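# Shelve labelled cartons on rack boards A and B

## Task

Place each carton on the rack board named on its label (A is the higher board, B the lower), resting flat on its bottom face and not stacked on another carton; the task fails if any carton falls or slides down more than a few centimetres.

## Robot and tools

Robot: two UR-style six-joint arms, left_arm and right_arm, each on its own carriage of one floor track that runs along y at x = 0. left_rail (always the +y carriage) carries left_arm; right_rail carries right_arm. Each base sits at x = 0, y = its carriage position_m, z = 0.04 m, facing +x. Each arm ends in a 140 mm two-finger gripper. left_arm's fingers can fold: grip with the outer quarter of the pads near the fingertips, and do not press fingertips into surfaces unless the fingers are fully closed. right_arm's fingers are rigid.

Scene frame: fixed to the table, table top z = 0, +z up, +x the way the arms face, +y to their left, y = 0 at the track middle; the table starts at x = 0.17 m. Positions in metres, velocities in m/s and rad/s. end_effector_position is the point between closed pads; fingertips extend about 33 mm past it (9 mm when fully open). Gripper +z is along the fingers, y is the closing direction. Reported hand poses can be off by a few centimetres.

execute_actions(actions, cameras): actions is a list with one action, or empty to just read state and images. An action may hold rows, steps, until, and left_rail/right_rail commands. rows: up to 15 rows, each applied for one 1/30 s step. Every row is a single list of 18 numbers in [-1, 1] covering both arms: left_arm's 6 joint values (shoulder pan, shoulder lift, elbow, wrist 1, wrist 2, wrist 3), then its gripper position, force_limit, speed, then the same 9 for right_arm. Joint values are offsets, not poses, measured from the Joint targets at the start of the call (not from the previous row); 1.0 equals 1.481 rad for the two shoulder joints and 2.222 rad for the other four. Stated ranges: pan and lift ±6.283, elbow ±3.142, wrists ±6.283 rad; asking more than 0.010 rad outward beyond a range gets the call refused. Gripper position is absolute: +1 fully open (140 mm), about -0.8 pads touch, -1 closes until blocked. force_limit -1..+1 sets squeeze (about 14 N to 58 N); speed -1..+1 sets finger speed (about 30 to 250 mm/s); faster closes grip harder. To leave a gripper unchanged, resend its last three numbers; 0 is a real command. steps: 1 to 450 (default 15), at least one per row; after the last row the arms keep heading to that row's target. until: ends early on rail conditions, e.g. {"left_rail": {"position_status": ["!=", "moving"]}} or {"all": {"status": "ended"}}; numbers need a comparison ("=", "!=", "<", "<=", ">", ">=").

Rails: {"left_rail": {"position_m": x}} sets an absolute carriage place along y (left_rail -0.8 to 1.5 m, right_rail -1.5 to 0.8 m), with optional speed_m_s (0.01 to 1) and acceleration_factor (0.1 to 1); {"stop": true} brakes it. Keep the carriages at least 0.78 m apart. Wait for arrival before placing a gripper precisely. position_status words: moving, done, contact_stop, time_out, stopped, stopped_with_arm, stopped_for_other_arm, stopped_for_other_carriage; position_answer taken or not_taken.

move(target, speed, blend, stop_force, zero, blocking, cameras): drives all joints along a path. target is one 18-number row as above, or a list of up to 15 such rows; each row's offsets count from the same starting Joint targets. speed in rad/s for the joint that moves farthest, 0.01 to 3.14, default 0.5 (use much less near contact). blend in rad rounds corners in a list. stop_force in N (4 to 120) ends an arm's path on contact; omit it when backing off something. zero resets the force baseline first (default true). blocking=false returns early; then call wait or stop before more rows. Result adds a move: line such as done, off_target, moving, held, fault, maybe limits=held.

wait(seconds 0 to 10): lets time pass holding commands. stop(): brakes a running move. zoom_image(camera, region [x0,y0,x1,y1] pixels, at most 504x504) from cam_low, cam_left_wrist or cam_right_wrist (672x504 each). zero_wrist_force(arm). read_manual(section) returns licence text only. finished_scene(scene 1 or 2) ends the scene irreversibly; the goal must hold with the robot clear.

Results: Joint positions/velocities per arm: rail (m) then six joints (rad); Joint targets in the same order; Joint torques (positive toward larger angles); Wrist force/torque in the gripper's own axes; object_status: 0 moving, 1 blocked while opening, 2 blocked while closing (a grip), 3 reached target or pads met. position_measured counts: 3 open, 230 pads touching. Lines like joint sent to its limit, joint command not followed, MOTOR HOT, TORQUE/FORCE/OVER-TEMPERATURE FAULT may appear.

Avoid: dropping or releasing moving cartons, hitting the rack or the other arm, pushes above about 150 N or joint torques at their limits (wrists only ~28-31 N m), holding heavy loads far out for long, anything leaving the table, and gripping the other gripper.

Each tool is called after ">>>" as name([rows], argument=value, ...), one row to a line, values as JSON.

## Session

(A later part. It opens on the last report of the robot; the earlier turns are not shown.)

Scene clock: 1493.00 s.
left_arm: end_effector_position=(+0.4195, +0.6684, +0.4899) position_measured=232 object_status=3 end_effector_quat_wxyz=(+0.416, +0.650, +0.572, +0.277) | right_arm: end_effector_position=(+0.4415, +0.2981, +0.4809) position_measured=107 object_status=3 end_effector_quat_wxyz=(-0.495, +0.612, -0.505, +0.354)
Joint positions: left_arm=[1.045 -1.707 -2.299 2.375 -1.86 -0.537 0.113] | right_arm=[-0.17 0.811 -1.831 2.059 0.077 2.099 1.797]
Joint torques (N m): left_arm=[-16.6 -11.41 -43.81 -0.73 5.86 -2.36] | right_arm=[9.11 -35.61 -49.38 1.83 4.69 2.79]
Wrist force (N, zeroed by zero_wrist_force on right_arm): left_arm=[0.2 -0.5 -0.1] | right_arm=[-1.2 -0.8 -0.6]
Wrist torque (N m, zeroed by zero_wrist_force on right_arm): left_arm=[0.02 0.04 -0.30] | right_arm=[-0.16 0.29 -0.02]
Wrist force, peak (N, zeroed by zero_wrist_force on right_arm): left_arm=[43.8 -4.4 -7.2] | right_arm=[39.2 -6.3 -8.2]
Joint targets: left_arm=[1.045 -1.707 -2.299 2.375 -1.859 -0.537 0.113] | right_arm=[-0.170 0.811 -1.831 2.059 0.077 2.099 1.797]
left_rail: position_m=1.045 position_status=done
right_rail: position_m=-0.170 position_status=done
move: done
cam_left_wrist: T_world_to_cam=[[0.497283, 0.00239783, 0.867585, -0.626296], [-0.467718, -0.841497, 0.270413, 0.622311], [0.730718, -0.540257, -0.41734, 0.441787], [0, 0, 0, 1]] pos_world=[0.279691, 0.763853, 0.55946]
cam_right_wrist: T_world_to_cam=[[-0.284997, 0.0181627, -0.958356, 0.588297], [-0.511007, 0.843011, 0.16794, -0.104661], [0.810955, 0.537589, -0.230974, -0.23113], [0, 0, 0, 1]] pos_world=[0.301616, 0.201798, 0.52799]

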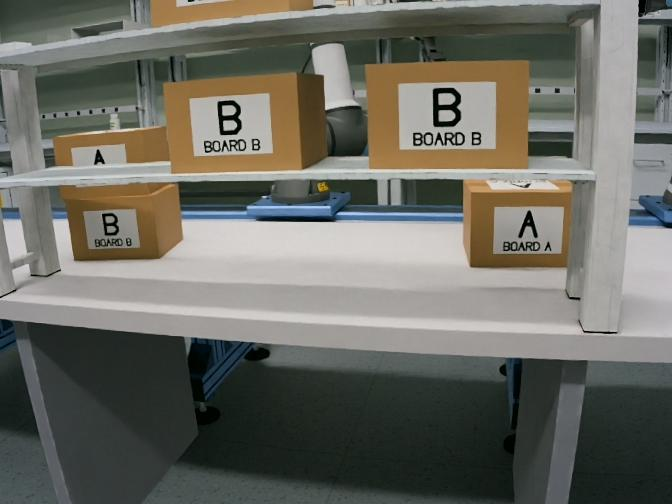

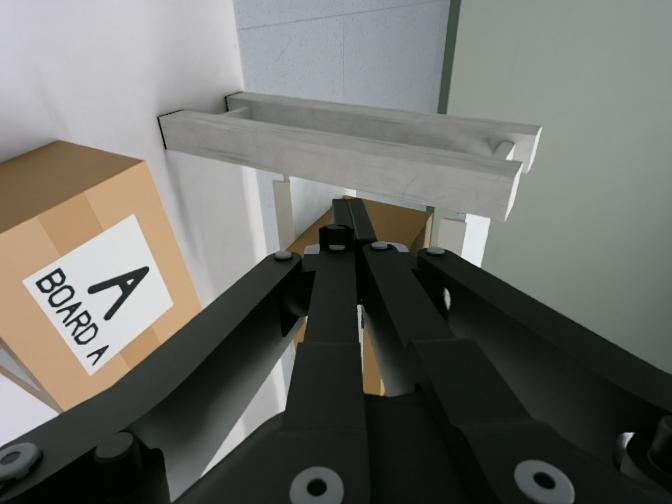

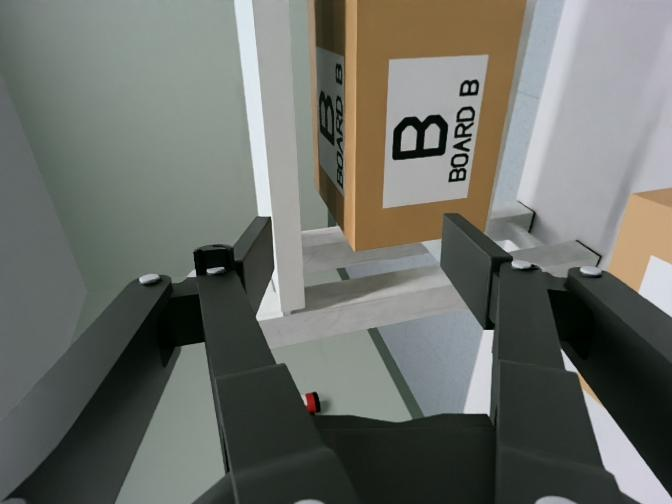

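>>> move([
  [-0.014742,0.113718,0.090926,-0.116727,0.004694,-0.057786,-1,-1,-0.5, -0.016267,0.076213,0.092997,-0.149068,-0.029613,-0.010338,0.18,-1,-0.5],
  [-0.014742,0.330236,0.170474,-0.340588,0.004694,-0.057786,-1,-1,-0.5, -0.016267,0.216475,0.15229,-0.301848,-0.029613,-0.010338,0.18,-1,-0.5],
  [-0.014742,0.611662,0.200332,-0.558022,0.004694,-0.057786,-1,-1,-0.5, -0.016267,0.351421,0.17472,-0.414223,-0.029613,-0.010338,0.18,-1,-0.5],
], speed=[0.5,0.4,0.35], blend=[0.02,0.02,0], cameras=["cam_left_wrist", "cam_right_wrist"])

Scene clock: 1633.93 s.
left_arm: end_effector_position=(+0.4113, +0.6483, +0.1001) position_measured=232 object_status=3 end_effector_quat_wxyz=(+0.410, +0.638, +0.586, +0.287) | right_arm: end_effector_position=(+0.4468, +0.3095, +0.0914) position_measured=107 object_status=3 end_effector_quat_wxyz=(-0.503, +0.623, -0.491, +0.342)
Joint positions: left_arm=[1.045 -1.729 -1.393 2.82 -3.099 -0.526 -0.015] | right_arm=[-0.17 0.787 -1.311 2.447 -0.843 2.034 1.774]
Joint torques (N m): left_arm=[-12.48 -10.03 -0.67 -8.25 5.77 -2.27] | right_arm=[-13.33 -31.38 -10.58 -4.94 -2.43 -2.21]
Wrist force (N, zeroed by zero_wrist_force on right_arm): left_arm=[0.0 -0.9 0.1] | right_arm=[-1.4 -1.0 0.2]
Wrist torque (N m, zeroed by zero_wrist_force on right_arm): left_arm=[-0.10 0.05 -0.29] | right_arm=[-0.22 0.37 0.04]
Wrist force, peak (N, zeroed by zero_wrist_force on right_arm): left_arm=[0.9 1.6 -1.1] | right_arm=[-1.5 -3.3 -1.2]
Joint targets: left_arm=[1.045 -1.729 -1.393 2.820 -3.099 -0.526 -0.015] | right_arm=[-0.170 0.787 -1.311 2.447 -0.843 2.034 1.774]
left_rail: position_m=1.045 position_status=done
right_rail: position_m=-0.170 position_status=done
move: done
cam_left_wrist: T_world_to_cam=[[0.496547, 0.0238693, 0.867682, -0.297586], [-0.430283, -0.86139, 0.269933, 0.704557], [0.753855, -0.507383, -0.41745, 0.24346], [0, 0, 0, 1]] pos_world=[0.267391, 0.737529, 0.169659]
cam_right_wrist: T_world_to_cam=[[-0.285125, 0.0060081, -0.958472, 0.220155], [-0.548269, 0.819206, 0.168233, -0.0221539], [0.786197, 0.573467, -0.230282, -0.331533], [0, 0, 0, 1]] pos_world=[0.311275, 0.206949, 0.138393]

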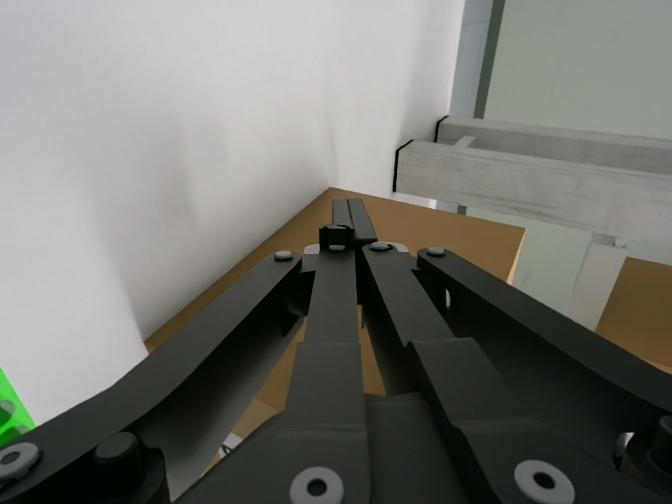

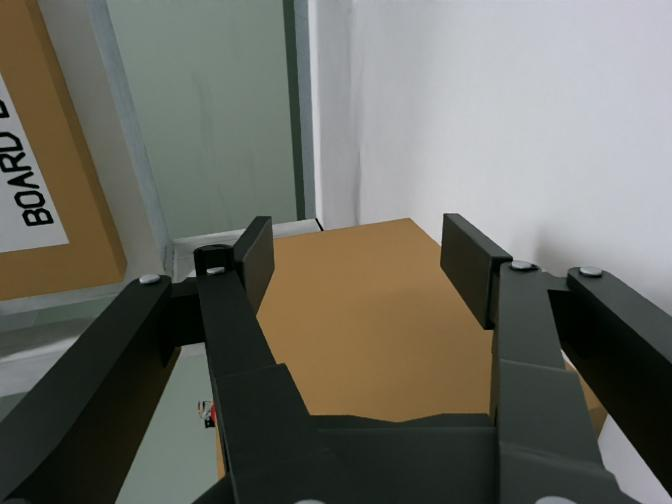

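>>> zero_wrist_force(arm="right_arm")

>>> move([
  [0.016423,0.032717,-0.027188,-0.013281,-0.001332,0.021062,-1,-1,-0.5, 0.043063,0.02437,-0.026687,0.015017,0.027444,0.009667,0.18,-1,-0.5],
  [0.025658,0.051121,-0.04248,-0.020752,-0.002084,0.032912,-1,-1,-0.5, 0.06632,0.037529,-0.041098,0.023128,0.042264,0.014887,0.18,-1,-0.5],
], speed=0.04, blend=[0.01,0], stop_force=6, cameras=[])

Wrist force sensor zeroed.

Scene clock: 1646.70 s.
left_arm: end_effector_position=(+0.4150, +0.6137, +0.1000) position_measured=232 object_status=3 end_effector_quat_wxyz=(+0.410, +0.637, +0.586, +0.286) | right_arm: end_effector_position=(+0.4427, +0.3455, +0.0914) position_measured=107 object_status=3 end_effector_quat_wxyz=(-0.503, +0.623, -0.491, +0.342)
Joint positions: left_arm=[1.045 -1.703 -1.34 2.754 -3.131 -0.53 0.036] | right_arm=[-0.17 0.859 -1.27 2.38 -0.806 2.103 1.799]
Joint torques (N m): left_arm=[-15.41 -53.35 -2.5 -1.34 4.87 -1.55] | right_arm=[-12.03 -61.34 -13.16 -4.99 -3.28 -0.89]
Wrist force (N, zeroed by zero_wrist_force on right_arm): left_arm=[0.1 -0.6 0.3] | right_arm=[3.0 0.4 -0.2]
Wrist torque (N m, zeroed by zero_wrist_force on right_arm): left_arm=[-0.04 0.03 -0.29] | right_arm=[0.17 0.10 -0.16]
Wrist force, peak (N, zeroed by zero_wrist_force on right_arm): left_arm=[9.6 0.3 -8.9] | right_arm=[12.3 0.2 -3.9]
Joint targets: left_arm=[1.045 -1.703 -1.340 2.754 -3.131 -0.530 0.036] | right_arm=[-0.170 0.859 -1.270 2.380 -0.806 2.103 1.799]
left_rail: position_m=1.045 position_status=done
right_rail: position_m=-0.170 position_status=done
move: contact (left_arm, right_arm); path passed 0 of 2 targets; left_arm: the elbow is farthest, 0.028 rad from its target; right_arm: the shoulder pan is farthest, 0.026 rad from its target

>>> move(target=[0.00154,0.003067,-0.002549,-0.001242,-0.00012,0.001972,-1,-1,-0.5, 0.004036,0.002293,-0.002501,0.001404,0.002581,0.000907,0.18,-1,-0.5], speed=0.02, cameras=[])

Scene clock: 1658.47 s.
left_arm: end_effector_position=(+0.4155, +0.6110, +0.0999) position_measured=232 object_status=3 end_effector_quat_wxyz=(+0.410, +0.637, +0.586, +0.287) | right_arm: end_effector_position=(+0.4422, +0.3483, +0.0913) position_measured=107 object_status=3 end_effector_quat_wxyz=(-0.503, +0.623, -0.491, +0.343)
Joint positions: left_arm=[1.045 -1.7 -1.336 2.749 -3.134 -0.53 0.04] | right_arm=[-0.17 0.865 -1.267 2.375 -0.803 2.108 1.801]
Joint torques (N m): left_arm=[-0.07 -14.76 -58.69 -15.1 -1.88 2.7] | right_arm=[27.87 -33.67 -44.59 -0.97 -5.55 3.14]
Wrist force (N, zeroed by zero_wrist_force on right_arm): left_arm=[46.4 6.1 -33.5] | right_arm=[39.2 -6.0 -12.7]
Wrist torque (N m, zeroed by zero_wrist_force on right_arm): left_arm=[-0.24 1.48 -0.42] | right_arm=[0.30 0.73 -0.11]
Wrist force, peak (N, zeroed by zero_wrist_force on right_arm): left_arm=[46.4 6.1 -33.5] | right_arm=[39.2 -6.0 -12.7]
Joint targets: left_arm=[1.045 -1.700 -1.336 2.748 -3.134 -0.530 0.040] | right_arm=[-0.170 0.865 -1.267 2.375 -0.803 2.108 1.801]
left_rail: position_m=1.045 position_status=done
right_rail: position_m=-0.170 position_status=done
move: done

>>> move([
  [0.000513,-0.060304,-0.003943,0.043553,-0.00004,0.000657,-1,-1,-0.5, 0.001345,-0.030467,-0.004316,0.024766,0.00086,0.000302,0.18,-1,-0.5],
  [0.000513,-0.11889,-0.008587,0.087246,-0.00004,0.000657,-1,-1,-0.5, 0.001345,-0.060482,-0.008689,0.049145,0.00086,0.000302,0.18,-1,-0.5],
  [0.000513,-0.16801,-0.013937,0.125335,-0.00004,0.000657,-1,-1,-0.5, 0.001345,-0.086047,-0.013304,0.070799,0.00086,0.000302,0.18,-1,-0.5],
], speed=[0.06,0.1,0.12], blend=[0.01,0.01,0], cameras=["cam_low"])

Scene clock: 1805.53 s.
left_arm: end_effector_position=(+0.4156, +0.6096, +0.1637) position_measured=232 object_status=3 end_effector_quat_wxyz=(+0.410, +0.637, +0.586, +0.286) | right_arm: end_effector_position=(+0.4420, +0.3495, +0.1561) position_measured=107 object_status=3 end_effector_quat_wxyz=(-0.503, +0.623, -0.491, +0.343)
Joint positions: left_arm=[1.045 -1.699 -1.584 2.717 -2.856 -0.53 0.041] | right_arm=[-0.17 0.867 -1.394 2.345 -0.645 2.11 1.801]
Joint torques (N m): left_arm=[-17.25 -52.32 -82.78 -8.52 2.72 2.07] | right_arm=[37.31 -67.47 -64.75 -6.32 -11.81 3.26]
Wrist force (N, zeroed by zero_wrist_force on right_arm): left_arm=[59.3 -7.9 -11.8] | right_arm=[60.5 10.6 -7.8]
Wrist torque (N m, zeroed by zero_wrist_force on right_arm): left_arm=[0.16 2.24 -0.25] | right_arm=[-0.47 1.26 -0.64]
Wrist force, peak (N, zeroed by zero_wrist_force on right_arm): left_arm=[62.5 -8.5 -12.9] | right_arm=[63.9 11.1 -8.3]
Joint targets: left_arm=[1.045 -1.699 -1.585 2.717 -2.856 -0.530 0.041] | right_arm=[-0.170 0.867 -1.394 2.345 -0.645 2.110 1.801]
left_rail: position_m=1.045 position_status=done
right_rail: position_m=-0.170 position_status=done
move: done

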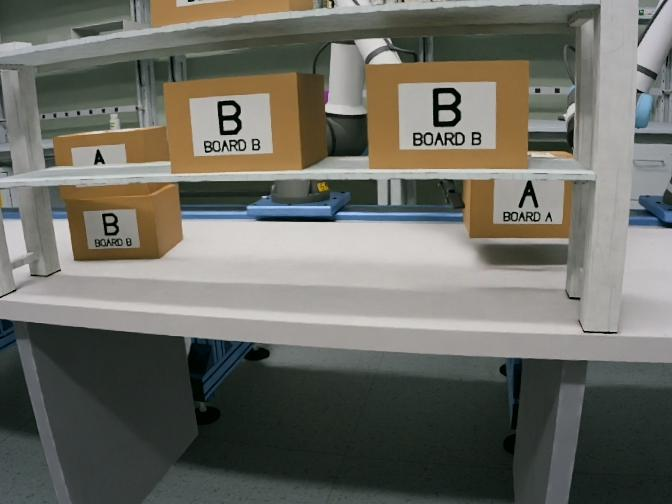

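>>> move([
  [0.019441,-0.073417,-0.032677,0.055830,-0.002919,0.030032,-1,-1,-0.5,-0.026743,-0.082672,-0.004752,0.057161,-0.014596,-0.005330,0.18,-1,-0.5],
  [0.037346,-0.127570,-0.068107,0.103893,-0.006242,0.057457,-1,-1,-0.5,-0.055177,-0.156525,-0.015195,0.114261,-0.030293,-0.010819,0.18,-1,-0.5],
  [0.053628,-0.160363,-0.106467,0.143093,-0.010022,0.082137,-1,-1,-0.5,-0.085262,-0.221955,-0.031575,0.171801,-0.047062,-0.016470,0.18,-1,-0.5],
  [0.068553,-0.178089,-0.147224,0.176717,-0.014104,0.104487,-1,-1,-0.5,-0.117113,-0.277778,-0.053158,0.228279,-0.064986,-0.022277,0.18,-1,-0.5],
  [0.082322,-0.186034,-0.189856,0.207504,-0.018373,0.124793,-1,-1,-0.5,-0.150913,-0.322677,-0.079399,0.282275,-0.084192,-0.028240,0.18,-1,-0.5],
  [0.095039,-0.185131,-0.234504,0.236013,-0.022768,0.143303,-1,-1,-0.5,-0.186411,-0.357442,-0.109981,0.334045,-0.104514,-0.034343,0.18,-1,-0.5],
  [0.106893,-0.178413,-0.281134,0.263902,-0.027181,0.160405,-1,-1,-0.5,-0.223398,-0.382463,-0.144339,0.383344,-0.125813,-0.040567,0.18,-1,-0.5],
  [0.117821,-0.164868,-0.329758,0.290618,-0.031647,0.175968,-1,-1,-0.5,-0.261943,-0.397610,-0.182664,0.430252,-0.148137,-0.046917,0.18,-1,-0.5],
], speed=0.15, blend=[0.01,0.01,0.01,0.01,0.01,0.01,0.01,0], cameras=["cam_low"])

Scene clock: 1916.83 s.
left_arm: end_effector_position=(+0.4266, +0.5823, +0.2386) position_measured=232 object_status=3 end_effector_quat_wxyz=(+0.411, +0.640, +0.584, +0.285) | right_arm: end_effector_position=(+0.4531, +0.3199, +0.2221) position_measured=107 object_status=3 end_effector_quat_wxyz=(-0.497, +0.616, -0.498, +0.353)
Joint positions: left_arm=[1.045 -1.661 -1.724 2.615 -2.691 -0.539 0.131] | right_arm=[-0.17 0.82 -1.534 2.332 -0.497 2.097 1.787]
Joint torques (N m): left_arm=[-22.13 -48.25 -57.37 -15 9.18 2.3] | right_arm=[33.14 -33.31 -53.43 -8.25 -5.06 -0.12]
Wrist force (N, zeroed by zero_wrist_force on right_arm): left_arm=[39.7 -13.2 -5.4] | right_arm=[39.9 3.5 -2.6]
Wrist torque (N m, zeroed by zero_wrist_force on right_arm): left_arm=[0.37 1.52 -0.14] | right_arm=[-0.04 0.90 1.18]
Wrist force, peak (N, zeroed by zero_wrist_force on right_arm): left_arm=[104.5 -20.7 -21.3] | right_arm=[107.3 -2.3 -14.2]
Joint targets: left_arm=[1.045 -1.661 -1.724 2.615 -2.691 -0.539 0.131] | right_arm=[-0.170 0.820 -1.534 2.332 -0.497 2.097 1.787]
Tool commands: left_gripper/position=-1.0 left_gripper/force_limit=-1.0 left_gripper/speed=-0.5 right_gripper/position=+0.176471 right_gripper/force_limit=-1.0 right_gripper/speed=-0.498039
TORQUE FAULT: the external load on joint 6 (wrist 2) of the right arm reached its load limit, and that arm stopped for 10 seconds. A torque fault puts only its own arm into a fault stop. That arm's remaining commands of this call were not run. Before the stop ended, the hold on joint 6 (wrist 2) of that arm was turned back by 1.4 degrees, the way its load pushed it. That arm's target is now where it stood when the stop ended, not its last command. That arm keeps its grip as last carried out and accepts commands again: back off and push less far. That arm stops again whenever a joint's load reaches its limit.
left_rail: position_m=1.045 position_status=done
right_rail: position_m=-0.170 position_status=done
move: fault (right_arm), off_target (left_arm; braked at the fault stop of right_arm); path passed 1 of 8 targets; left_arm: the elbow is farthest, 0.631 rad from its target; right_arm: the wrist 1 is farthest, 0.808 rad from its target

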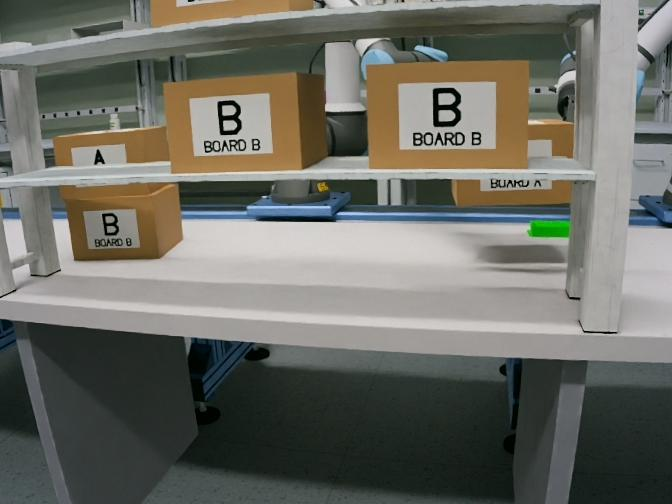

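>>> zoom_image(camera="cam_low", region=[430, 100, 600, 228])

Scaled by 2.965.

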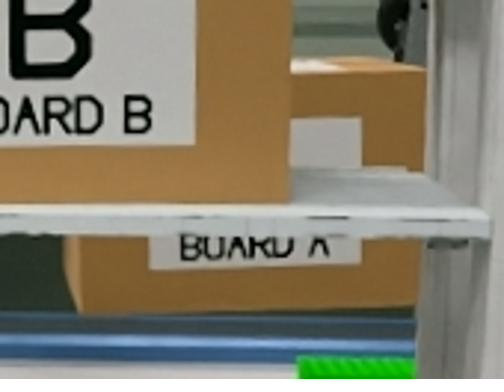

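>>> move(target=[0,0,0,0,0,0,-1,-1,-0.5,-0.004321,-0.013977,-0.001755,0.009766,-0.011206,-0.000855,0.18,-1,-0.5], speed=0.02, cameras=[])

Scene clock: 2056.00 s.
left_arm: end_effector_position=(+0.4267, +0.5827, +0.2386) position_measured=232 object_status=3 end_effector_quat_wxyz=(+0.411, +0.640, +0.584, +0.285) | right_arm: end_effector_position=(+0.4521, +0.3231, +0.2318) position_measured=107 object_status=3 end_effector_quat_wxyz=(-0.501, +0.620, -0.494, +0.347)
Joint positions: left_arm=[1.045 -1.661 -1.724 2.615 -2.691 -0.539 0.131] | right_arm=[-0.17 0.813 -1.555 2.328 -0.475 2.073 1.786]
Joint torques (N m): left_arm=[-19.12 -41.69 -75.38 -16.36 1.49 2.12] | right_arm=[19.33 -57.88 -72.36 -7.71 -32.52 -0.72]
Wrist force (N, zeroed by zero_wrist_force on right_arm): left_arm=[67.4 -6.7 -14.6] | right_arm=[69.4 13.1 -8.8]
Wrist torque (N m, zeroed by zero_wrist_force on right_arm): left_arm=[0.18 2.53 -0.29] | right_arm=[-0.63 1.40 -1.22]
Wrist force, peak (N, zeroed by zero_wrist_force on right_arm): left_arm=[67.5 -5.9 -14.9] | right_arm=[69.4 13.1 -8.8]
Joint targets: left_arm=[1.045 -1.661 -1.724 2.615 -2.691 -0.539 0.131] | right_arm=[-0.170 0.813 -1.555 2.328 -0.475 2.072 1.786]
left_rail: position_m=1.045 position_status=done
right_rail: position_m=-0.170 position_status=done
move: done

>>> move([
  [0,0,0.00162,-0.00144,0,-0.000945,-1,-1,-0.5,0,0,0,0,0.0018,0,0.18,-1,-0.5],
  [0.011718,-0.033809,-0.022213,0.029607,-0.002252,0.016974,-1,-1,-0.5,-0.019070,-0.048055,-0.007569,0.037905,-0.008745,-0.003662,0.18,-1,-0.5],
  [0.027999,-0.066602,-0.060573,0.068807,-0.006032,0.041654,-1,-1,-0.5,-0.049155,-0.113485,-0.023949,0.095445,-0.025515,-0.009314,0.18,-1,-0.5],
  [0.042924,-0.084328,-0.101330,0.102431,-0.010114,0.064004,-1,-1,-0.5,-0.081005,-0.169307,-0.045532,0.151922,-0.043439,-0.015121,0.18,-1,-0.5],
], speed=[0.01,0.12,0.12,0.12], blend=[0,0.01,0.01,0], cameras=[])

Scene clock: 2093.00 s.
left_arm: end_effector_position=(+0.4492, +0.5363, +0.3863) position_measured=232 object_status=3 end_effector_quat_wxyz=(+0.413, +0.643, +0.580, +0.281) | right_arm: end_effector_position=(+0.4712, +0.2736, +0.3801) position_measured=107 object_status=3 end_effector_quat_wxyz=(-0.498, +0.616, -0.500, +0.352)
Joint positions: left_arm=[1.045 -1.597 -1.849 2.39 -2.464 -0.562 0.273] | right_arm=[-0.17 0.694 -1.806 2.227 -0.138 1.976 1.752]
Joint torques (N m): left_arm=[-7.39 -35.27 -84.99 -5.14 -1.68 2.54] | right_arm=[8.75 -37.31 -66.78 -4.79 -22.56 -0.9]
Wrist force (N, zeroed by zero_wrist_force on right_arm): left_arm=[44.1 -6.9 -7.7] | right_arm=[45.4 11.7 -4.9]
Wrist torque (N m, zeroed by zero_wrist_force on right_arm): left_arm=[0.18 1.74 -0.26] | right_arm=[-0.54 0.96 -0.82]
Wrist force, peak (N, zeroed by zero_wrist_force on right_arm): left_arm=[68.8 -6.1 -15.1] | right_arm=[70.6 13.1 -9.2]
Joint targets: left_arm=[1.045 -1.597 -1.849 2.390 -2.463 -0.562 0.274] | right_arm=[-0.170 0.693 -1.806 2.227 -0.137 1.976 1.752]
left_rail: position_m=1.045 position_status=done
right_rail: position_m=-0.170 position_status=done
move: done

>>> move([
  [0.013769,-0.007945,-0.042631,0.030786,-0.004268,0.020306,-1,-1,-0.5,-0.033800,-0.044899,-0.026242,0.053996,-0.019206,-0.005963,0.18,-1,-0.5],
  [0.026485,-0.007043,-0.087280,0.059296,-0.008663,0.038816,-1,-1,-0.5,-0.069298,-0.079664,-0.056823,0.105766,-0.039527,-0.012066,0.18,-1,-0.5],
  [0.038340,-0.000325,-0.133910,0.087185,-0.013077,0.055918,-1,-1,-0.5,-0.106285,-0.104685,-0.091182,0.155065,-0.060827,-0.018289,0.18,-1,-0.5],
  [0.049268,0.013220,-0.182533,0.113902,-0.017543,0.071481,-1,-1,-0.5,-0.144830,-0.119832,-0.129506,0.201973,-0.083150,-0.024640,0.18,-1,-0.5],
], speed=0.13, blend=[0.01,0.01,0.01,0], cameras=["cam_low"])

Scene clock: 2113.50 s.
left_arm: end_effector_position=(+0.4828, +0.4631, +0.6101) position_measured=232 object_status=3 end_effector_quat_wxyz=(+0.416, +0.650, +0.572, +0.277) | right_arm: end_effector_position=(+0.4992, +0.2016, +0.6037) position_measured=107 object_status=3 end_effector_quat_wxyz=(-0.493, +0.610, -0.507, +0.357)
Joint positions: left_arm=[1.045 -1.524 -1.829 1.984 -2.21 -0.601 0.432] | right_arm=[-0.17 0.479 -1.983 1.939 0.311 1.791 1.697]
Joint torques (N m): left_arm=[-11.84 7.86 -84.11 -6.23 -6.22 2.39] | right_arm=[13.66 -19.79 -62.39 -3.6 -26.52 -2.11]
Wrist force (N, zeroed by zero_wrist_force on right_arm): left_arm=[52.0 -8.3 -9.2] | right_arm=[52.7 8.6 -6.8]
Wrist torque (N m, zeroed by zero_wrist_force on right_arm): left_arm=[0.28 1.94 -0.21] | right_arm=[-0.29 1.14 -0.23]
Wrist force, peak (N, zeroed by zero_wrist_force on right_arm): left_arm=[54.3 -8.9 -10.4] | right_arm=[56.0 9.2 -7.3]
Joint targets: left_arm=[1.045 -1.524 -1.829 1.984 -2.210 -0.601 0.432] | right_arm=[-0.170 0.479 -1.983 1.939 0.311 1.791 1.697]
left_rail: position_m=1.045 position_status=done
right_rail: position_m=-0.170 position_status=done
move: done

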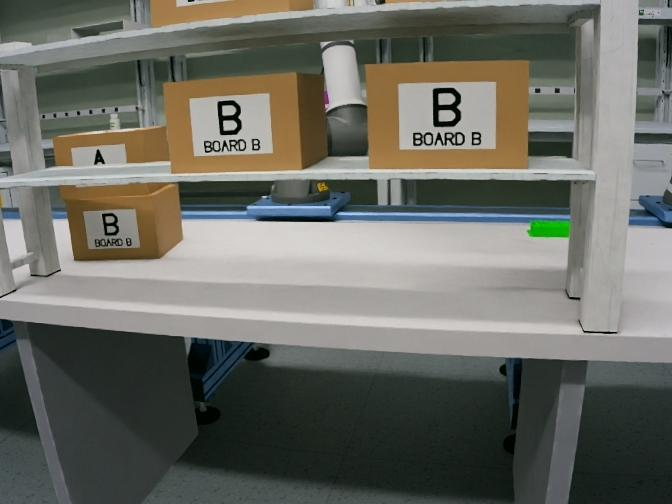

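>>> move([
  [0.051229,0.028069,-0.006454,-0.053488,-0.017327,0.050644,-1,-1,-0.5,-0.039662,0.029507,-0.011751,-0.009203,-0.026854,-0.007079,0.18,-1,-0.5],
  [0.106313,0.061999,-0.017813,-0.103038,-0.038695,0.099217,-1,-1,-0.5,-0.074497,0.067103,-0.027912,-0.018893,-0.049266,-0.013191,0.18,-1,-0.5],
  [0.158285,0.097427,-0.032849,-0.142435,-0.060923,0.139887,-1,-1,-0.5,-0.102579,0.107184,-0.046701,-0.027228,-0.067340,-0.018069,0.18,-1,-0.5],
  [0.206968,0.133876,-0.051062,-0.173267,-0.083258,0.174059,-1,-1,-0.5,-0.125510,0.149007,-0.068047,-0.033951,-0.082097,-0.022034,0.18,-1,-0.5],
  [0.252303,0.171013,-0.072079,-0.196881,-0.105113,0.202871,-1,-1,-0.5,-0.144470,0.192006,-0.091877,-0.038839,-0.094307,-0.025306,0.18,-1,-0.5],
  [0.285274,0.200290,-0.090221,-0.211008,-0.121544,0.222268,-1,-1,-0.5,-0.157036,0.226043,-0.112115,-0.041278,-0.102399,-0.027471,0.18,-1,-0.5],
], speed=0.15, blend=[0.01,0.01,0.01,0.01,0.01,0], cameras=["cam_low"])

Scene clock: 2146.40 s.
left_arm: end_effector_position=(+0.7364, +0.4627, +0.6109) position_measured=232 object_status=3 end_effector_quat_wxyz=(+0.416, +0.650, +0.573, +0.277) | right_arm: end_effector_position=(+0.7536, +0.2015, +0.6040) position_measured=107 object_status=3 end_effector_quat_wxyz=(-0.494, +0.611, -0.506, +0.356)
Joint positions: left_arm=[1.045 -1.102 -1.533 1.784 -2.679 -0.871 0.926] | right_arm=[-0.17 0.246 -1.649 1.69 0.22 1.564 1.636]
Joint torques (N m): left_arm=[-15.03 -29.25 -79.27 -14.87 -13.15 2.27] | right_arm=[16.09 -37.19 -62.65 -13.14 -20.9 -1.37]
Wrist force (N, zeroed by zero_wrist_force on right_arm): left_arm=[37.8 -6.3 -5.7] | right_arm=[38.9 10.5 -4.0]
Wrist torque (N m, zeroed by zero_wrist_force on right_arm): left_arm=[0.23 1.50 -0.22] | right_arm=[-0.53 0.72 -0.63]
Wrist force, peak (N, zeroed by zero_wrist_force on right_arm): left_arm=[56.7 -8.2 -10.6] | right_arm=[58.1 9.3 -7.4]
Joint targets: left_arm=[1.045 -1.101 -1.532 1.784 -2.679 -0.871 0.926] | right_arm=[-0.170 0.246 -1.648 1.690 0.220 1.564 1.636]
left_rail: position_m=1.045 position_status=done
right_rail: position_m=-0.170 position_status=done
move: done

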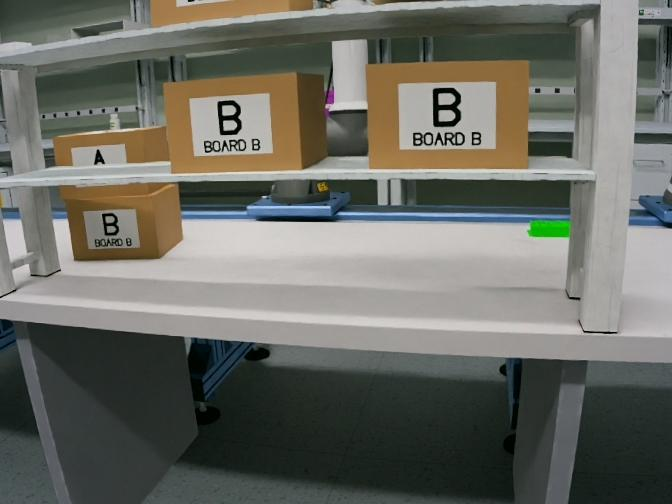

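>>> move(target=[0,0.010932,0.020981,-0.028267,0,0,-1,-1,-0.5,0,0.002802,0.025914,-0.027781,0,0,0.18,-1,-0.5], speed=0.03, stop_force=10, cameras=["cam_low", "cam_left_wrist"])

Scene clock: 2155.00 s.
left_arm: end_effector_position=(+0.7366, +0.4627, +0.5790) position_measured=232 object_status=3 end_effector_quat_wxyz=(+0.416, +0.650, +0.573, +0.277) | right_arm: end_effector_position=(+0.7539, +0.2016, +0.5755) position_measured=107 object_status=3 end_effector_quat_wxyz=(-0.494, +0.611, -0.506, +0.356)
Joint positions: left_arm=[1.045 -1.101 -1.518 1.826 -2.737 -0.871 0.926] | right_arm=[-0.17 0.246 -1.645 1.737 0.169 1.564 1.636]
Joint torques (N m): left_arm=[-15.63 -63.73 -72.54 -3.19 -13.42 2.29] | right_arm=[18.74 -51.22 -54.48 -1.12 -18.28 1.59]
Wrist force (N, zeroed by zero_wrist_force on right_arm): left_arm=[40.2 1.1 -8.6] | right_arm=[39.0 2.3 -4.8]
Wrist torque (N m, zeroed by zero_wrist_force on right_arm): left_arm=[-0.01 1.52 -0.35] | right_arm=[-0.45 0.68 -1.07]
Wrist force, peak (N, zeroed by zero_wrist_force on right_arm): left_arm=[40.7 6.3 -17.1] | right_arm=[42.4 10.7 -4.6]
Joint targets: left_arm=[1.045 -1.101 -1.518 1.826 -2.737 -0.871 0.926] | right_arm=[-0.170 0.246 -1.645 1.737 0.169 1.564 1.636]
left_rail: position_m=1.045 position_status=done
right_rail: position_m=-0.170 position_status=done
move: contact (left_arm, right_arm); right_arm: the elbow is farthest, 0.011 rad from its target
cam_left_wrist: T_world_to_cam=[[0.498483, 0.00424738, 0.866889, -0.862095], [-0.46687, -0.841267, 0.272584, 0.571474], [0.730443, -0.540603, -0.417375, 0.136565], [0, 0, 0, 1]] pos_world=[0.596791, 0.558252, 0.648565]

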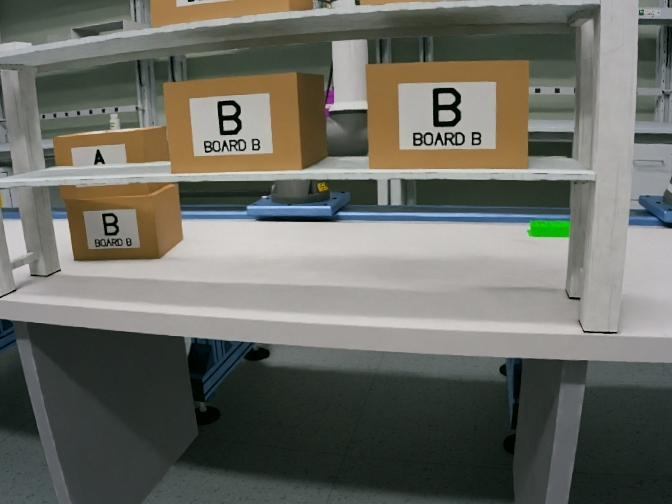

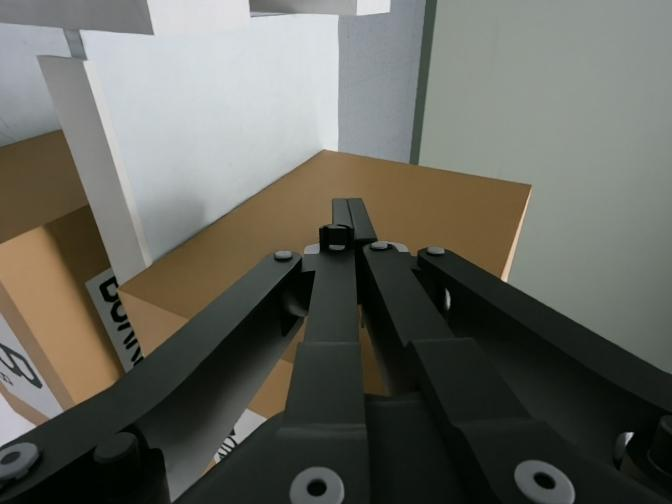

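>>> move([
  [0.006253,-0.012519,0.009122,-0.003056,-0.003159,0.003537,-1,-1,-0.5,-0.020365,-0.00869,0.005306,0.000585,-0.01311,-0.003519,0.18,-1,-0.5],
  [-0.073329,-0.083896,0.042912,0.043321,0.035936,-0.044928,-1,-1,-0.5,-0.004733,-0.094841,0.045644,0.017583,-0.003047,-0.000824,0.18,-1,-0.5],
  [-0.15711,-0.177441,0.064635,0.12829,0.073735,-0.105378,-1,-1,-0.5,0.014301,-0.181128,0.062669,0.058051,0.009208,0.002462,0.18,-1,-0.5],
  [-0.240891,-0.270986,0.086358,0.213259,0.111534,-0.165828,-1,-1,-0.5,0.033335,-0.267415,0.079694,0.098519,0.021463,0.005748,0.18,-1,-0.5],
  [-0.409319,-0.527296,0.246881,0.394832,0.150301,-0.365707,-1,-1,-0.5,0.381377,-0.126070,0.144938,-0.041396,0.240806,0.072592,0.18,-1,-0.5],
], speed=[0.03,0.25,0.3,0.4,0.5], blend=[0,0.01,0.01,0.02,0], cameras=["cam_low"])

Scene clock: 2179.87 s.
left_arm: end_effector_position=(+0.4193, +0.6681, +0.4897) position_measured=232 object_status=3 end_effector_quat_wxyz=(+0.416, +0.651, +0.571, +0.278) | right_arm: end_effector_position=(+0.4413, +0.2983, +0.4814) position_measured=107 object_status=3 end_effector_quat_wxyz=(-0.496, +0.612, -0.504, +0.353)
Joint positions: left_arm=[1.045 -1.708 -2.299 2.375 -1.86 -0.537 0.114] | right_arm=[-0.17 0.811 -1.832 2.059 0.077 2.099 1.797]
Joint torques (N m): left_arm=[-18.71 -8.87 -42.78 -0.91 6 -3.19] | right_arm=[10.62 -11.06 -32.84 -5.27 4.22 2.78]
Wrist force (N, zeroed by zero_wrist_force on right_arm): left_arm=[0.0 -0.5 -0.1] | right_arm=[3.1 -1.9 -0.2]
Wrist torque (N m, zeroed by zero_wrist_force on right_arm): left_arm=[0.01 0.07 -0.30] | right_arm=[-0.42 -0.71 -0.05]
Wrist force, peak (N, zeroed by zero_wrist_force on right_arm): left_arm=[40.2 1.5 -8.8] | right_arm=[39.5 2.8 -5.0]
Joint targets: left_arm=[1.045 -1.708 -2.299 2.375 -1.859 -0.537 0.114] | right_arm=[-0.170 0.811 -1.832 2.059 0.077 2.099 1.797]
left_rail: position_m=1.045 position_status=done
right_rail: position_m=-0.170 position_status=done
move: done

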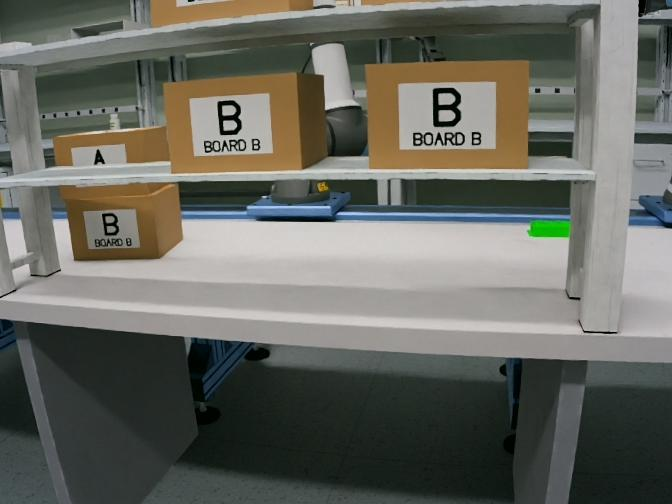

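>>> execute_actions([
  {"right_rail": {"position_m": -1.06}, "steps": 150, "until": {"right_rail": {"position_m": ["<", -0.4]}}},
], cameras=[])

>>> execute_actions([
  {"left_rail": {"position_m": 0.12}, "steps": 240, "until": {"all": {"status": "ended"}}},
], cameras=["cam_low", "cam_left_wrist", "cam_right_wrist"])

Scene clock: 2321.57 s.
left_arm: end_effector_position=(+0.4193, +0.6681, +0.4896) position_measured=232 object_status=3 end_effector_quat_wxyz=(+0.416, +0.651, +0.571, +0.278) | right_arm: end_effector_position=(+0.4413, -0.5915, +0.4814) position_measured=107 object_status=3 end_effector_quat_wxyz=(-0.496, +0.612, -0.504, +0.353) end_effector_velocity=(+0.001, -0.002, +0.000) end_effector_angular_velocity=(-0.001, +0.000, -0.003)
Joint positions: left_arm=[1.045 -1.708 -2.299 2.375 -1.859 -0.537 0.114] | right_arm=[-1.06 0.811 -1.832 2.059 0.077 2.099 1.797]
Joint velocities: left_arm=[within noise] | right_arm=[-0.001 -0.003 0 0 0 0.001 -0.001]
Joint torques (N m): left_arm=[-12.7 -10.19 -50.59 -1.44 5.24 -2.16] | right_arm=[6.6 -22.03 -41.78 -2.21 3.32 2.68]
Wrist force (N, zeroed by zero_wrist_force on right_arm): left_arm=[0.3 -0.3 0.1] | right_arm=[3.1 -2.3 0.2]
Wrist torque (N m, zeroed by zero_wrist_force on right_arm): left_arm=[0.06 0.00 -0.30] | right_arm=[-0.50 -0.72 -0.05]
Wrist force, peak (N, zeroed by zero_wrist_force on right_arm): left_arm=[-0.1 -0.9 0.3] | right_arm=[4.6 -2.2 -0.3]
Joint targets: left_arm=[1.045 -1.708 -2.299 2.375 -1.859 -0.537 0.114] | right_arm=[-1.060 0.811 -1.832 2.059 0.077 2.099 1.797]
Tool commands: left_gripper/position=-1.0 left_gripper/force_limit=-1.0 left_gripper/speed=-0.5 right_gripper/position=+0.18 right_gripper/force_limit=-1.0 right_gripper/speed=-0.5
left_rail: position_m=1.045 position_status=done
right_rail: position_m=-1.060 position_status=done

Scene clock: 2324.20 s.
left_arm: end_effector_position=(+0.4193, -0.2568, +0.4897) position_measured=232 object_status=3 end_effector_quat_wxyz=(+0.416, +0.651, +0.571, +0.278) end_effector_velocity=(+0.000, -0.001, +0.000) end_effector_angular_velocity=(+0.001, +0.000, +0.001) | right_arm: end_effector_position=(+0.4413, -0.5916, +0.4814) position_measured=107 object_status=3 end_effector_quat_wxyz=(-0.496, +0.612, -0.504, +0.353)
Joint positions: left_arm=[0.12 -1.708 -2.299 2.375 -1.859 -0.537 0.114] | right_arm=[-1.06 0.811 -1.832 2.059 0.077 2.099 1.797]
Joint velocities: left_arm=[-0.001 0.001 0 0 0.001 0 0] | right_arm=[within noise]
Joint torques (N m): left_arm=[0.25 26.01 -56.21 -1.32 5.54 -2.18] | right_arm=[-0.88 -9.17 -45.74 -1.15 2.07 2.51]
Wrist force (N, zeroed by zero_wrist_force on right_arm): left_arm=[-0.1 -0.1 0.2] | right_arm=[3.1 -2.4 -0.1]
Wrist torque (N m, zeroed by zero_wrist_force on right_arm): left_arm=[0.09 0.10 -0.30] | right_arm=[-0.51 -0.72 -0.05]
Wrist force, peak (N, zeroed by zero_wrist_force on right_arm): left_arm=[1.8 -0.4 -0.2] | right_arm=[3.5 -2.6 -0.2]
Joint targets: left_arm=[0.120 -1.708 -2.299 2.375 -1.859 -0.537 0.114] | right_arm=[-1.060 0.811 -1.832 2.059 0.077 2.099 1.797]
Tool commands: left_gripper/position=-1.0 left_gripper/force_limit=-1.0 left_gripper/speed=-0.5 right_gripper/position=+0.18 right_gripper/force_limit=-1.0 right_gripper/speed=-0.5
left_rail: position_m=0.120 position_status=done
right_rail: position_m=-1.060 position_status=done
cam_left_wrist: T_world_to_cam=[[0.4971, 0.00123235, 0.867693, -0.623999], [-0.468519, -0.841309, 0.269608, -0.155492], [0.73033, -0.540552, -0.417637, -0.0577144], [0, 0, 0, 1]] pos_world=[0.279489, -0.161246, 0.559258]
cam_right_wrist: T_world_to_cam=[[-0.284858, 0.0185942, -0.958389, 0.605059], [-0.511708, 0.842486, 0.168438, 0.644863], [0.810562, 0.538397, -0.230474, 0.247882], [0, 0, 0, 1]] pos_world=[0.301414, -0.687998, 0.528393]

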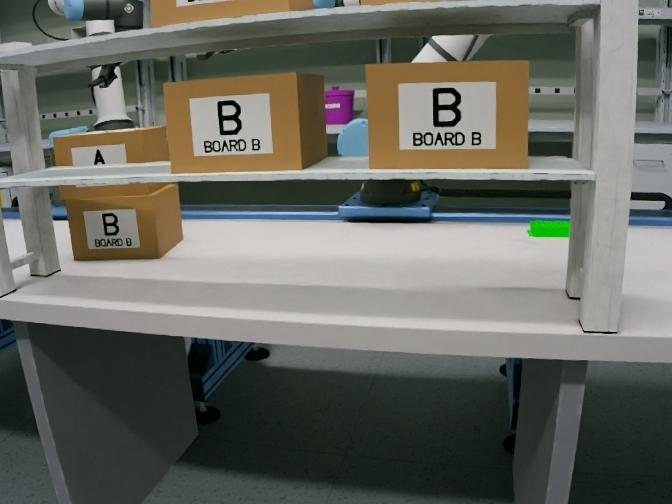

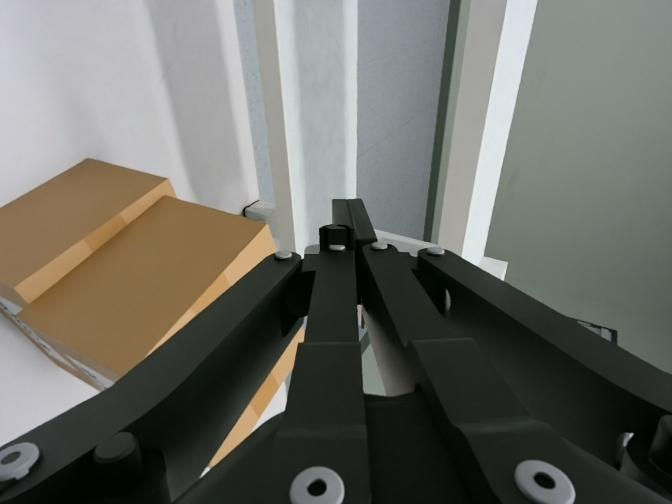

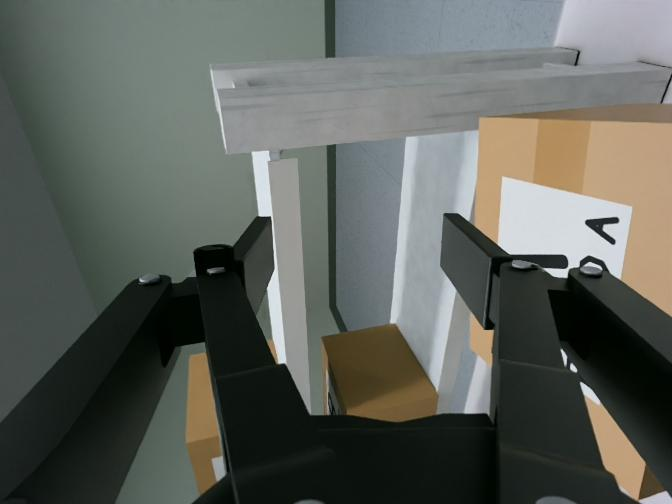

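>>> move([
  [0.009534,0.173923,-0.057204,0.053365,0.005854,-0.130347,-1,-1,-0.5,-0.369454,-0.144660,0.069631,0.009212,-0.306363,-0.089196,0.18,-1,-0.5],
  [0.009534,0.331666,0.073804,-0.182782,0.005854,-0.130347,-1,-1,-0.5,-0.369454,-0.006801,0.204806,-0.217849,-0.306363,-0.089196,0.18,-1,-0.5],
], speed=[0.5,0.35], blend=[0.02,0], cameras=["cam_left_wrist", "cam_right_wrist"])

Scene clock: 2453.13 s.
left_arm: end_effector_position=(+0.4171, -0.3298, +0.2600) position_measured=232 object_status=3 end_effector_quat_wxyz=(+0.393, +0.602, +0.622, +0.310) | right_arm: end_effector_position=(+0.4977, -0.6914, +0.2512) position_measured=107 object_status=3 end_effector_quat_wxyz=(-0.522, +0.651, -0.454, +0.313)
Joint positions: left_arm=[0.12 -1.694 -1.808 2.539 -2.265 -0.524 -0.176] | right_arm=[-1.06 0.264 -1.842 2.514 -0.407 1.418 1.599]
Joint torques (N m): left_arm=[14.66 4.3 -30.85 -8.21 5.76 -2.24] | right_arm=[-14.32 0.33 -25.26 -6.16 -3.1 -2.5]
Wrist force (N, zeroed by zero_wrist_force on right_arm): left_arm=[-0.2 -0.9 -0.1] | right_arm=[3.3 -2.7 0.2]
Wrist torque (N m, zeroed by zero_wrist_force on right_arm): left_arm=[-0.09 0.12 -0.29] | right_arm=[-0.57 -0.75 -0.06]
Wrist force, peak (N, zeroed by zero_wrist_force on right_arm): left_arm=[0.5 -1.7 0.9] | right_arm=[4.8 -3.3 0.3]
Joint targets: left_arm=[0.120 -1.694 -1.807 2.539 -2.266 -0.524 -0.176] | right_arm=[-1.060 0.264 -1.842 2.514 -0.407 1.418 1.599]
left_rail: position_m=0.120 position_status=done
right_rail: position_m=-1.060 position_status=done
move: done
cam_left_wrist: T_world_to_cam=[[0.490569, 0.0817216, 0.867562, -0.394206], [-0.327827, -0.905145, 0.270634, -0.235934], [0.807386, -0.417175, -0.417245, -0.18308], [0, 0, 0, 1]] pos_world=[0.263856, -0.257715, 0.32946]
cam_right_wrist: T_world_to_cam=[[-0.284537, -0.0268215, -0.95829, 0.370849], [-0.639019, 0.750455, 0.168734, 0.796325], [0.714628, 0.660377, -0.230672, 0.335013], [0, 0, 0, 1]] pos_world=[0.374977, -0.808894, 0.298292]

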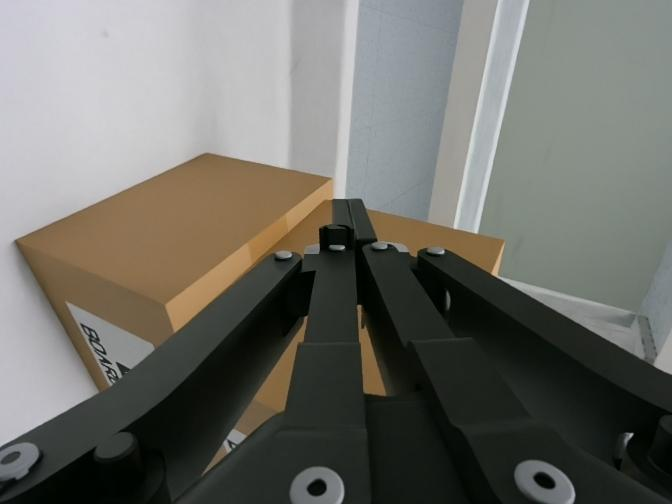

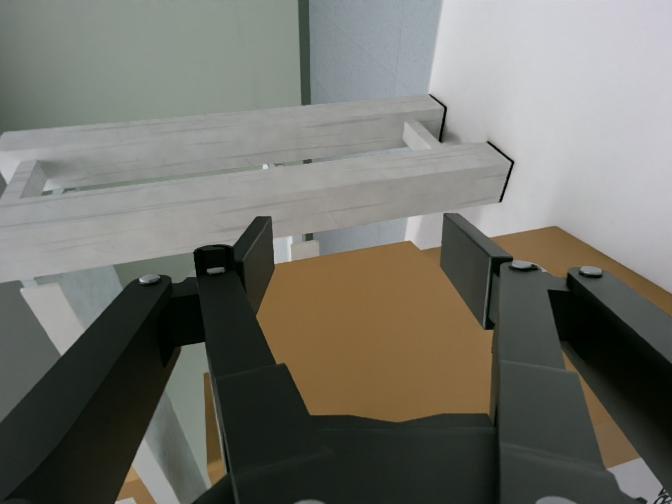

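>>> zero_wrist_force(arm="right_arm")

>>> move([
  [0.013904,0.045646,-0.018222,-0.028245,0.000011,0.018549,-1,-1,-0.5,0.068509,0.030109,-0.013869,-0.006851,0.044097,0.011891,0.18,-1,-0.5],
  [0.037735,0.123884,-0.049455,-0.076657,0.000031,0.050341,-1,-1,-0.5,0.185935,0.081717,-0.037640,-0.018595,0.119679,0.032273,0.18,-1,-0.5],
], speed=0.05, stop_force=6, blend=[0.01,0], cameras=["cam_right_wrist"])

Wrist force sensor zeroed.

Scene clock: 2470.10 s.
left_arm: end_effector_position=(+0.4282, -0.3799, +0.2602) position_measured=232 object_status=3 end_effector_quat_wxyz=(+0.393, +0.603, +0.622, +0.310) | right_arm: end_effector_position=(+0.4851, -0.6359, +0.2511) position_measured=107 object_status=3 end_effector_quat_wxyz=(-0.522, +0.651, -0.454, +0.313)
Joint positions: left_arm=[0.12 -1.656 -1.683 2.465 -2.381 -0.524 -0.1] | right_arm=[-1.06 0.47 -1.751 2.451 -0.438 1.617 1.653]
Joint torques (N m): left_arm=[-15.64 -48.43 -32.44 -0.99 -0.1 -0.99] | right_arm=[-14.09 -33.08 -27.12 0.43 -3.18 -1.11]
Wrist force (N, zeroed by zero_wrist_force on right_arm): left_arm=[2.9 0.3 0.3] | right_arm=[1.5 1.1 0.2]
Wrist torque (N m, zeroed by zero_wrist_force on right_arm): left_arm=[-0.03 0.14 -0.31] | right_arm=[-0.02 -0.03 0.00]
Wrist force, peak (N, zeroed by zero_wrist_force on right_arm): left_arm=[6.9 1.3 -5.4] | right_arm=[6.1 -0.2 -3.4]
Joint targets: left_arm=[0.120 -1.656 -1.683 2.465 -2.381 -0.524 -0.100] | right_arm=[-1.060 0.470 -1.751 2.451 -0.438 1.617 1.653]
left_rail: position_m=0.120 position_status=done
right_rail: position_m=-1.060 position_status=done
move: contact (left_arm, right_arm); path passed 1 of 2 targets; left_arm: the shoulder lift is farthest, 0.060 rad from its target; right_arm: the shoulder pan is farthest, 0.069 rad from its target
cam_right_wrist: T_world_to_cam=[[-0.284545, -0.026957, -0.958284, 0.368558], [-0.639034, 0.750465, 0.168638, 0.746605], [0.714612, 0.660361, -0.230767, 0.3073], [0, 0, 0, 1]] pos_world=[0.362377, -0.753295, 0.298191]

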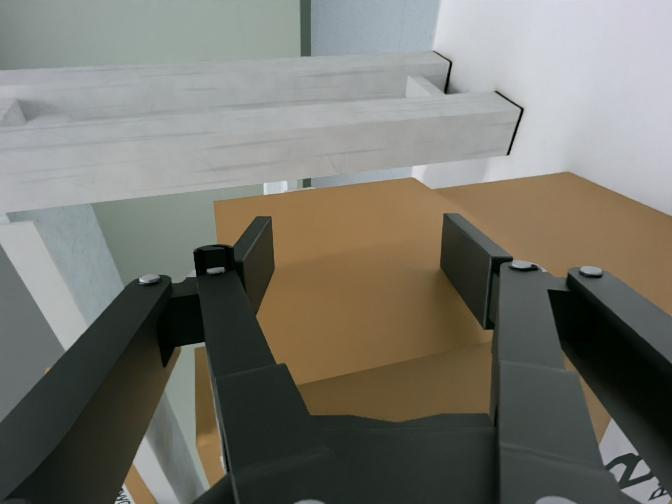

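>>> move(target=[0.001241,0.004076,-0.001627,-0.002522,0.000001,0.001656,-1,-1,-0.5,0.006117,0.002688,-0.001238,-0.000612,0.003937,0.001062,0.18,-1,-0.5], speed=0.02, cameras=[])

Scene clock: 2483.77 s.
left_arm: end_effector_position=(+0.4288, -0.3822, +0.2600) position_measured=232 object_status=3 end_effector_quat_wxyz=(+0.393, +0.603, +0.622, +0.310) | right_arm: end_effector_position=(+0.4843, -0.6334, +0.2511) position_measured=107 object_status=3 end_effector_quat_wxyz=(-0.522, +0.651, -0.454, +0.313)
Joint positions: left_arm=[0.12 -1.654 -1.677 2.461 -2.386 -0.524 -0.097] | right_arm=[-1.06 0.479 -1.747 2.449 -0.439 1.626 1.655]
Joint torques (N m): left_arm=[-0.57 2.32 -67.39 -15.01 0.02 3.36] | right_arm=[32.67 -3.27 -45.42 -7.65 -5.48 4.06]
Wrist force (N, zeroed by zero_wrist_force on right_arm): left_arm=[43.1 12.3 -26.7] | right_arm=[36.1 -4.6 -12.4]
Wrist torque (N m, zeroed by zero_wrist_force on right_arm): left_arm=[-0.47 1.41 -0.51] | right_arm=[-0.20 0.58 -1.06]
Wrist force, peak (N, zeroed by zero_wrist_force on right_arm): left_arm=[41.8 12.8 -28.9] | right_arm=[36.1 -4.6 -12.4]
Joint targets: left_arm=[0.120 -1.654 -1.677 2.461 -2.386 -0.524 -0.097] | right_arm=[-1.060 0.479 -1.747 2.449 -0.439 1.626 1.655]
left_rail: position_m=0.120 position_status=done
right_rail: position_m=-1.060 position_status=done
move: done

>>> move([
  [0.000496,0.001630,-0.000651,-0.001009,0,0.000662,-1,-1,-0.5,0.002447,0.001076,-0.000496,-0.000245,0.001575,0.000425,0.18,-1,-0.5],
  [0.000496,-0.027721,-0.011571,0.029474,0,0.000662,-1,-1,-0.5,0.002447,-0.025274,-0.012776,0.029599,0.001575,0.000425,0.18,-1,-0.5],
], speed=[0.01,0.06], cameras=["cam_low"])

Scene clock: 2627.37 s.
left_arm: end_effector_position=(+0.4291, -0.3833, +0.2849) position_measured=232 object_status=3 end_effector_quat_wxyz=(+0.393, +0.603, +0.622, +0.310) | right_arm: end_effector_position=(+0.4839, -0.6322, +0.2761) position_measured=107 object_status=3 end_effector_quat_wxyz=(-0.522, +0.651, -0.454, +0.313)
Joint positions: left_arm=[0.12 -1.653 -1.718 2.435 -2.321 -0.524 -0.095] | right_arm=[-1.06 0.483 -1.785 2.42 -0.373 1.629 1.656]
Joint torques (N m): left_arm=[-10.3 -48.01 -87.89 -8.08 7.96 2.59] | right_arm=[42.43 -42.58 -61.59 -5.04 -11.21 4.42]
Wrist force (N, zeroed by zero_wrist_force on right_arm): left_arm=[56.2 -2.1 -12.5] | right_arm=[57.9 13.7 -8.0]
Wrist torque (N m, zeroed by zero_wrist_force on right_arm): left_arm=[0.06 2.11 -0.33] | right_arm=[-1.16 1.08 -1.41]
Wrist force, peak (N, zeroed by zero_wrist_force on right_arm): left_arm=[65.8 11.6 -28.1] | right_arm=[61.5 15.2 -8.8]
Joint targets: left_arm=[0.120 -1.653 -1.718 2.435 -2.321 -0.524 -0.095] | right_arm=[-1.060 0.483 -1.785 2.420 -0.373 1.629 1.656]
left_rail: position_m=0.120 position_status=done
right_rail: position_m=-1.060 position_status=done
move: done

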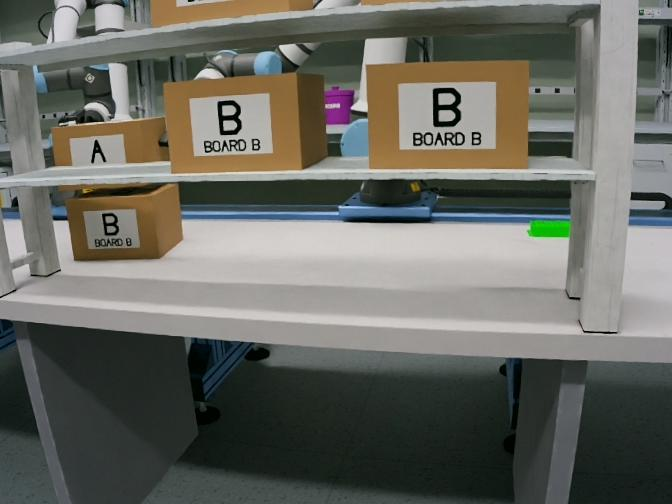

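>>> move([
  [-0.000348,-0.001141,0.000455,0.000706,0,-0.000464,-1,-1,-0.5,-0.001713,-0.000753,0.000347,0.000171,-0.001103,-0.000297,0.18,-1,-0.5],
  [0.007651,-0.070965,-0.000004,0.023058,-0.000911,0.027662,-1,-1,-0.5,0.049631,-0.003209,-0.037197,0.040394,0.040635,0.010972,0.18,-1,-0.5],
  [0.016831,-0.135955,-0.004423,0.044978,-0.002667,0.057457,-1,-1,-0.5,0.095370,0.000762,-0.076005,0.078403,0.078729,0.021548,0.18,-1,-0.5],
  [0.027517,-0.195196,-0.012509,0.065597,-0.005485,0.088836,-1,-1,-0.5,0.136111,0.010299,-0.116166,0.114766,0.113562,0.031578,0.18,-1,-0.5],
  [0.040040,-0.247772,-0.023967,0.084047,-0.009585,0.121714,-1,-1,-0.5,0.172456,0.024541,-0.157766,0.150048,0.145517,0.041209,0.18,-1,-0.5],
], speed=[0.01,0.1,0.12,0.12,0.12], blend=[0,0.01,0.01,0.01,0], cameras=[])

Scene clock: 2664.50 s.
left_arm: end_effector_position=(+0.4558, -0.2979, +0.4482) position_measured=232 object_status=3 end_effector_quat_wxyz=(+0.405, +0.627, +0.598, +0.294) | right_arm: end_effector_position=(+0.4892, -0.5510, +0.4402) position_measured=107 object_status=3 end_effector_quat_wxyz=(-0.510, +0.632, -0.479, +0.334)
Joint positions: left_arm=[0.12 -1.594 -2.085 2.382 -2.134 -0.545 0.175] | right_arm=[-1.06 0.738 -1.748 2.07 -0.04 1.953 1.748]
Joint torques (N m): left_arm=[-12.02 -11.97 -87.21 -7.03 -2.3 2.53] | right_arm=[42.93 -20.89 -70.9 -7.15 -9.23 4.05]
Wrist force (N, zeroed by zero_wrist_force on right_arm): left_arm=[59.3 -4.0 -12.9] | right_arm=[60.8 11.6 -8.7]
Wrist torque (N m, zeroed by zero_wrist_force on right_arm): left_arm=[0.16 2.26 -0.33] | right_arm=[-1.00 1.14 -0.90]
Wrist force, peak (N, zeroed by zero_wrist_force on right_arm): left_arm=[63.4 -3.4 -14.5] | right_arm=[65.5 13.6 -9.4]
Joint targets: left_arm=[0.120 -1.594 -2.085 2.382 -2.134 -0.545 0.175] | right_arm=[-1.060 0.738 -1.748 2.070 -0.040 1.953 1.748]
left_rail: position_m=0.120 position_status=done
right_rail: position_m=-1.060 position_status=done
move: done


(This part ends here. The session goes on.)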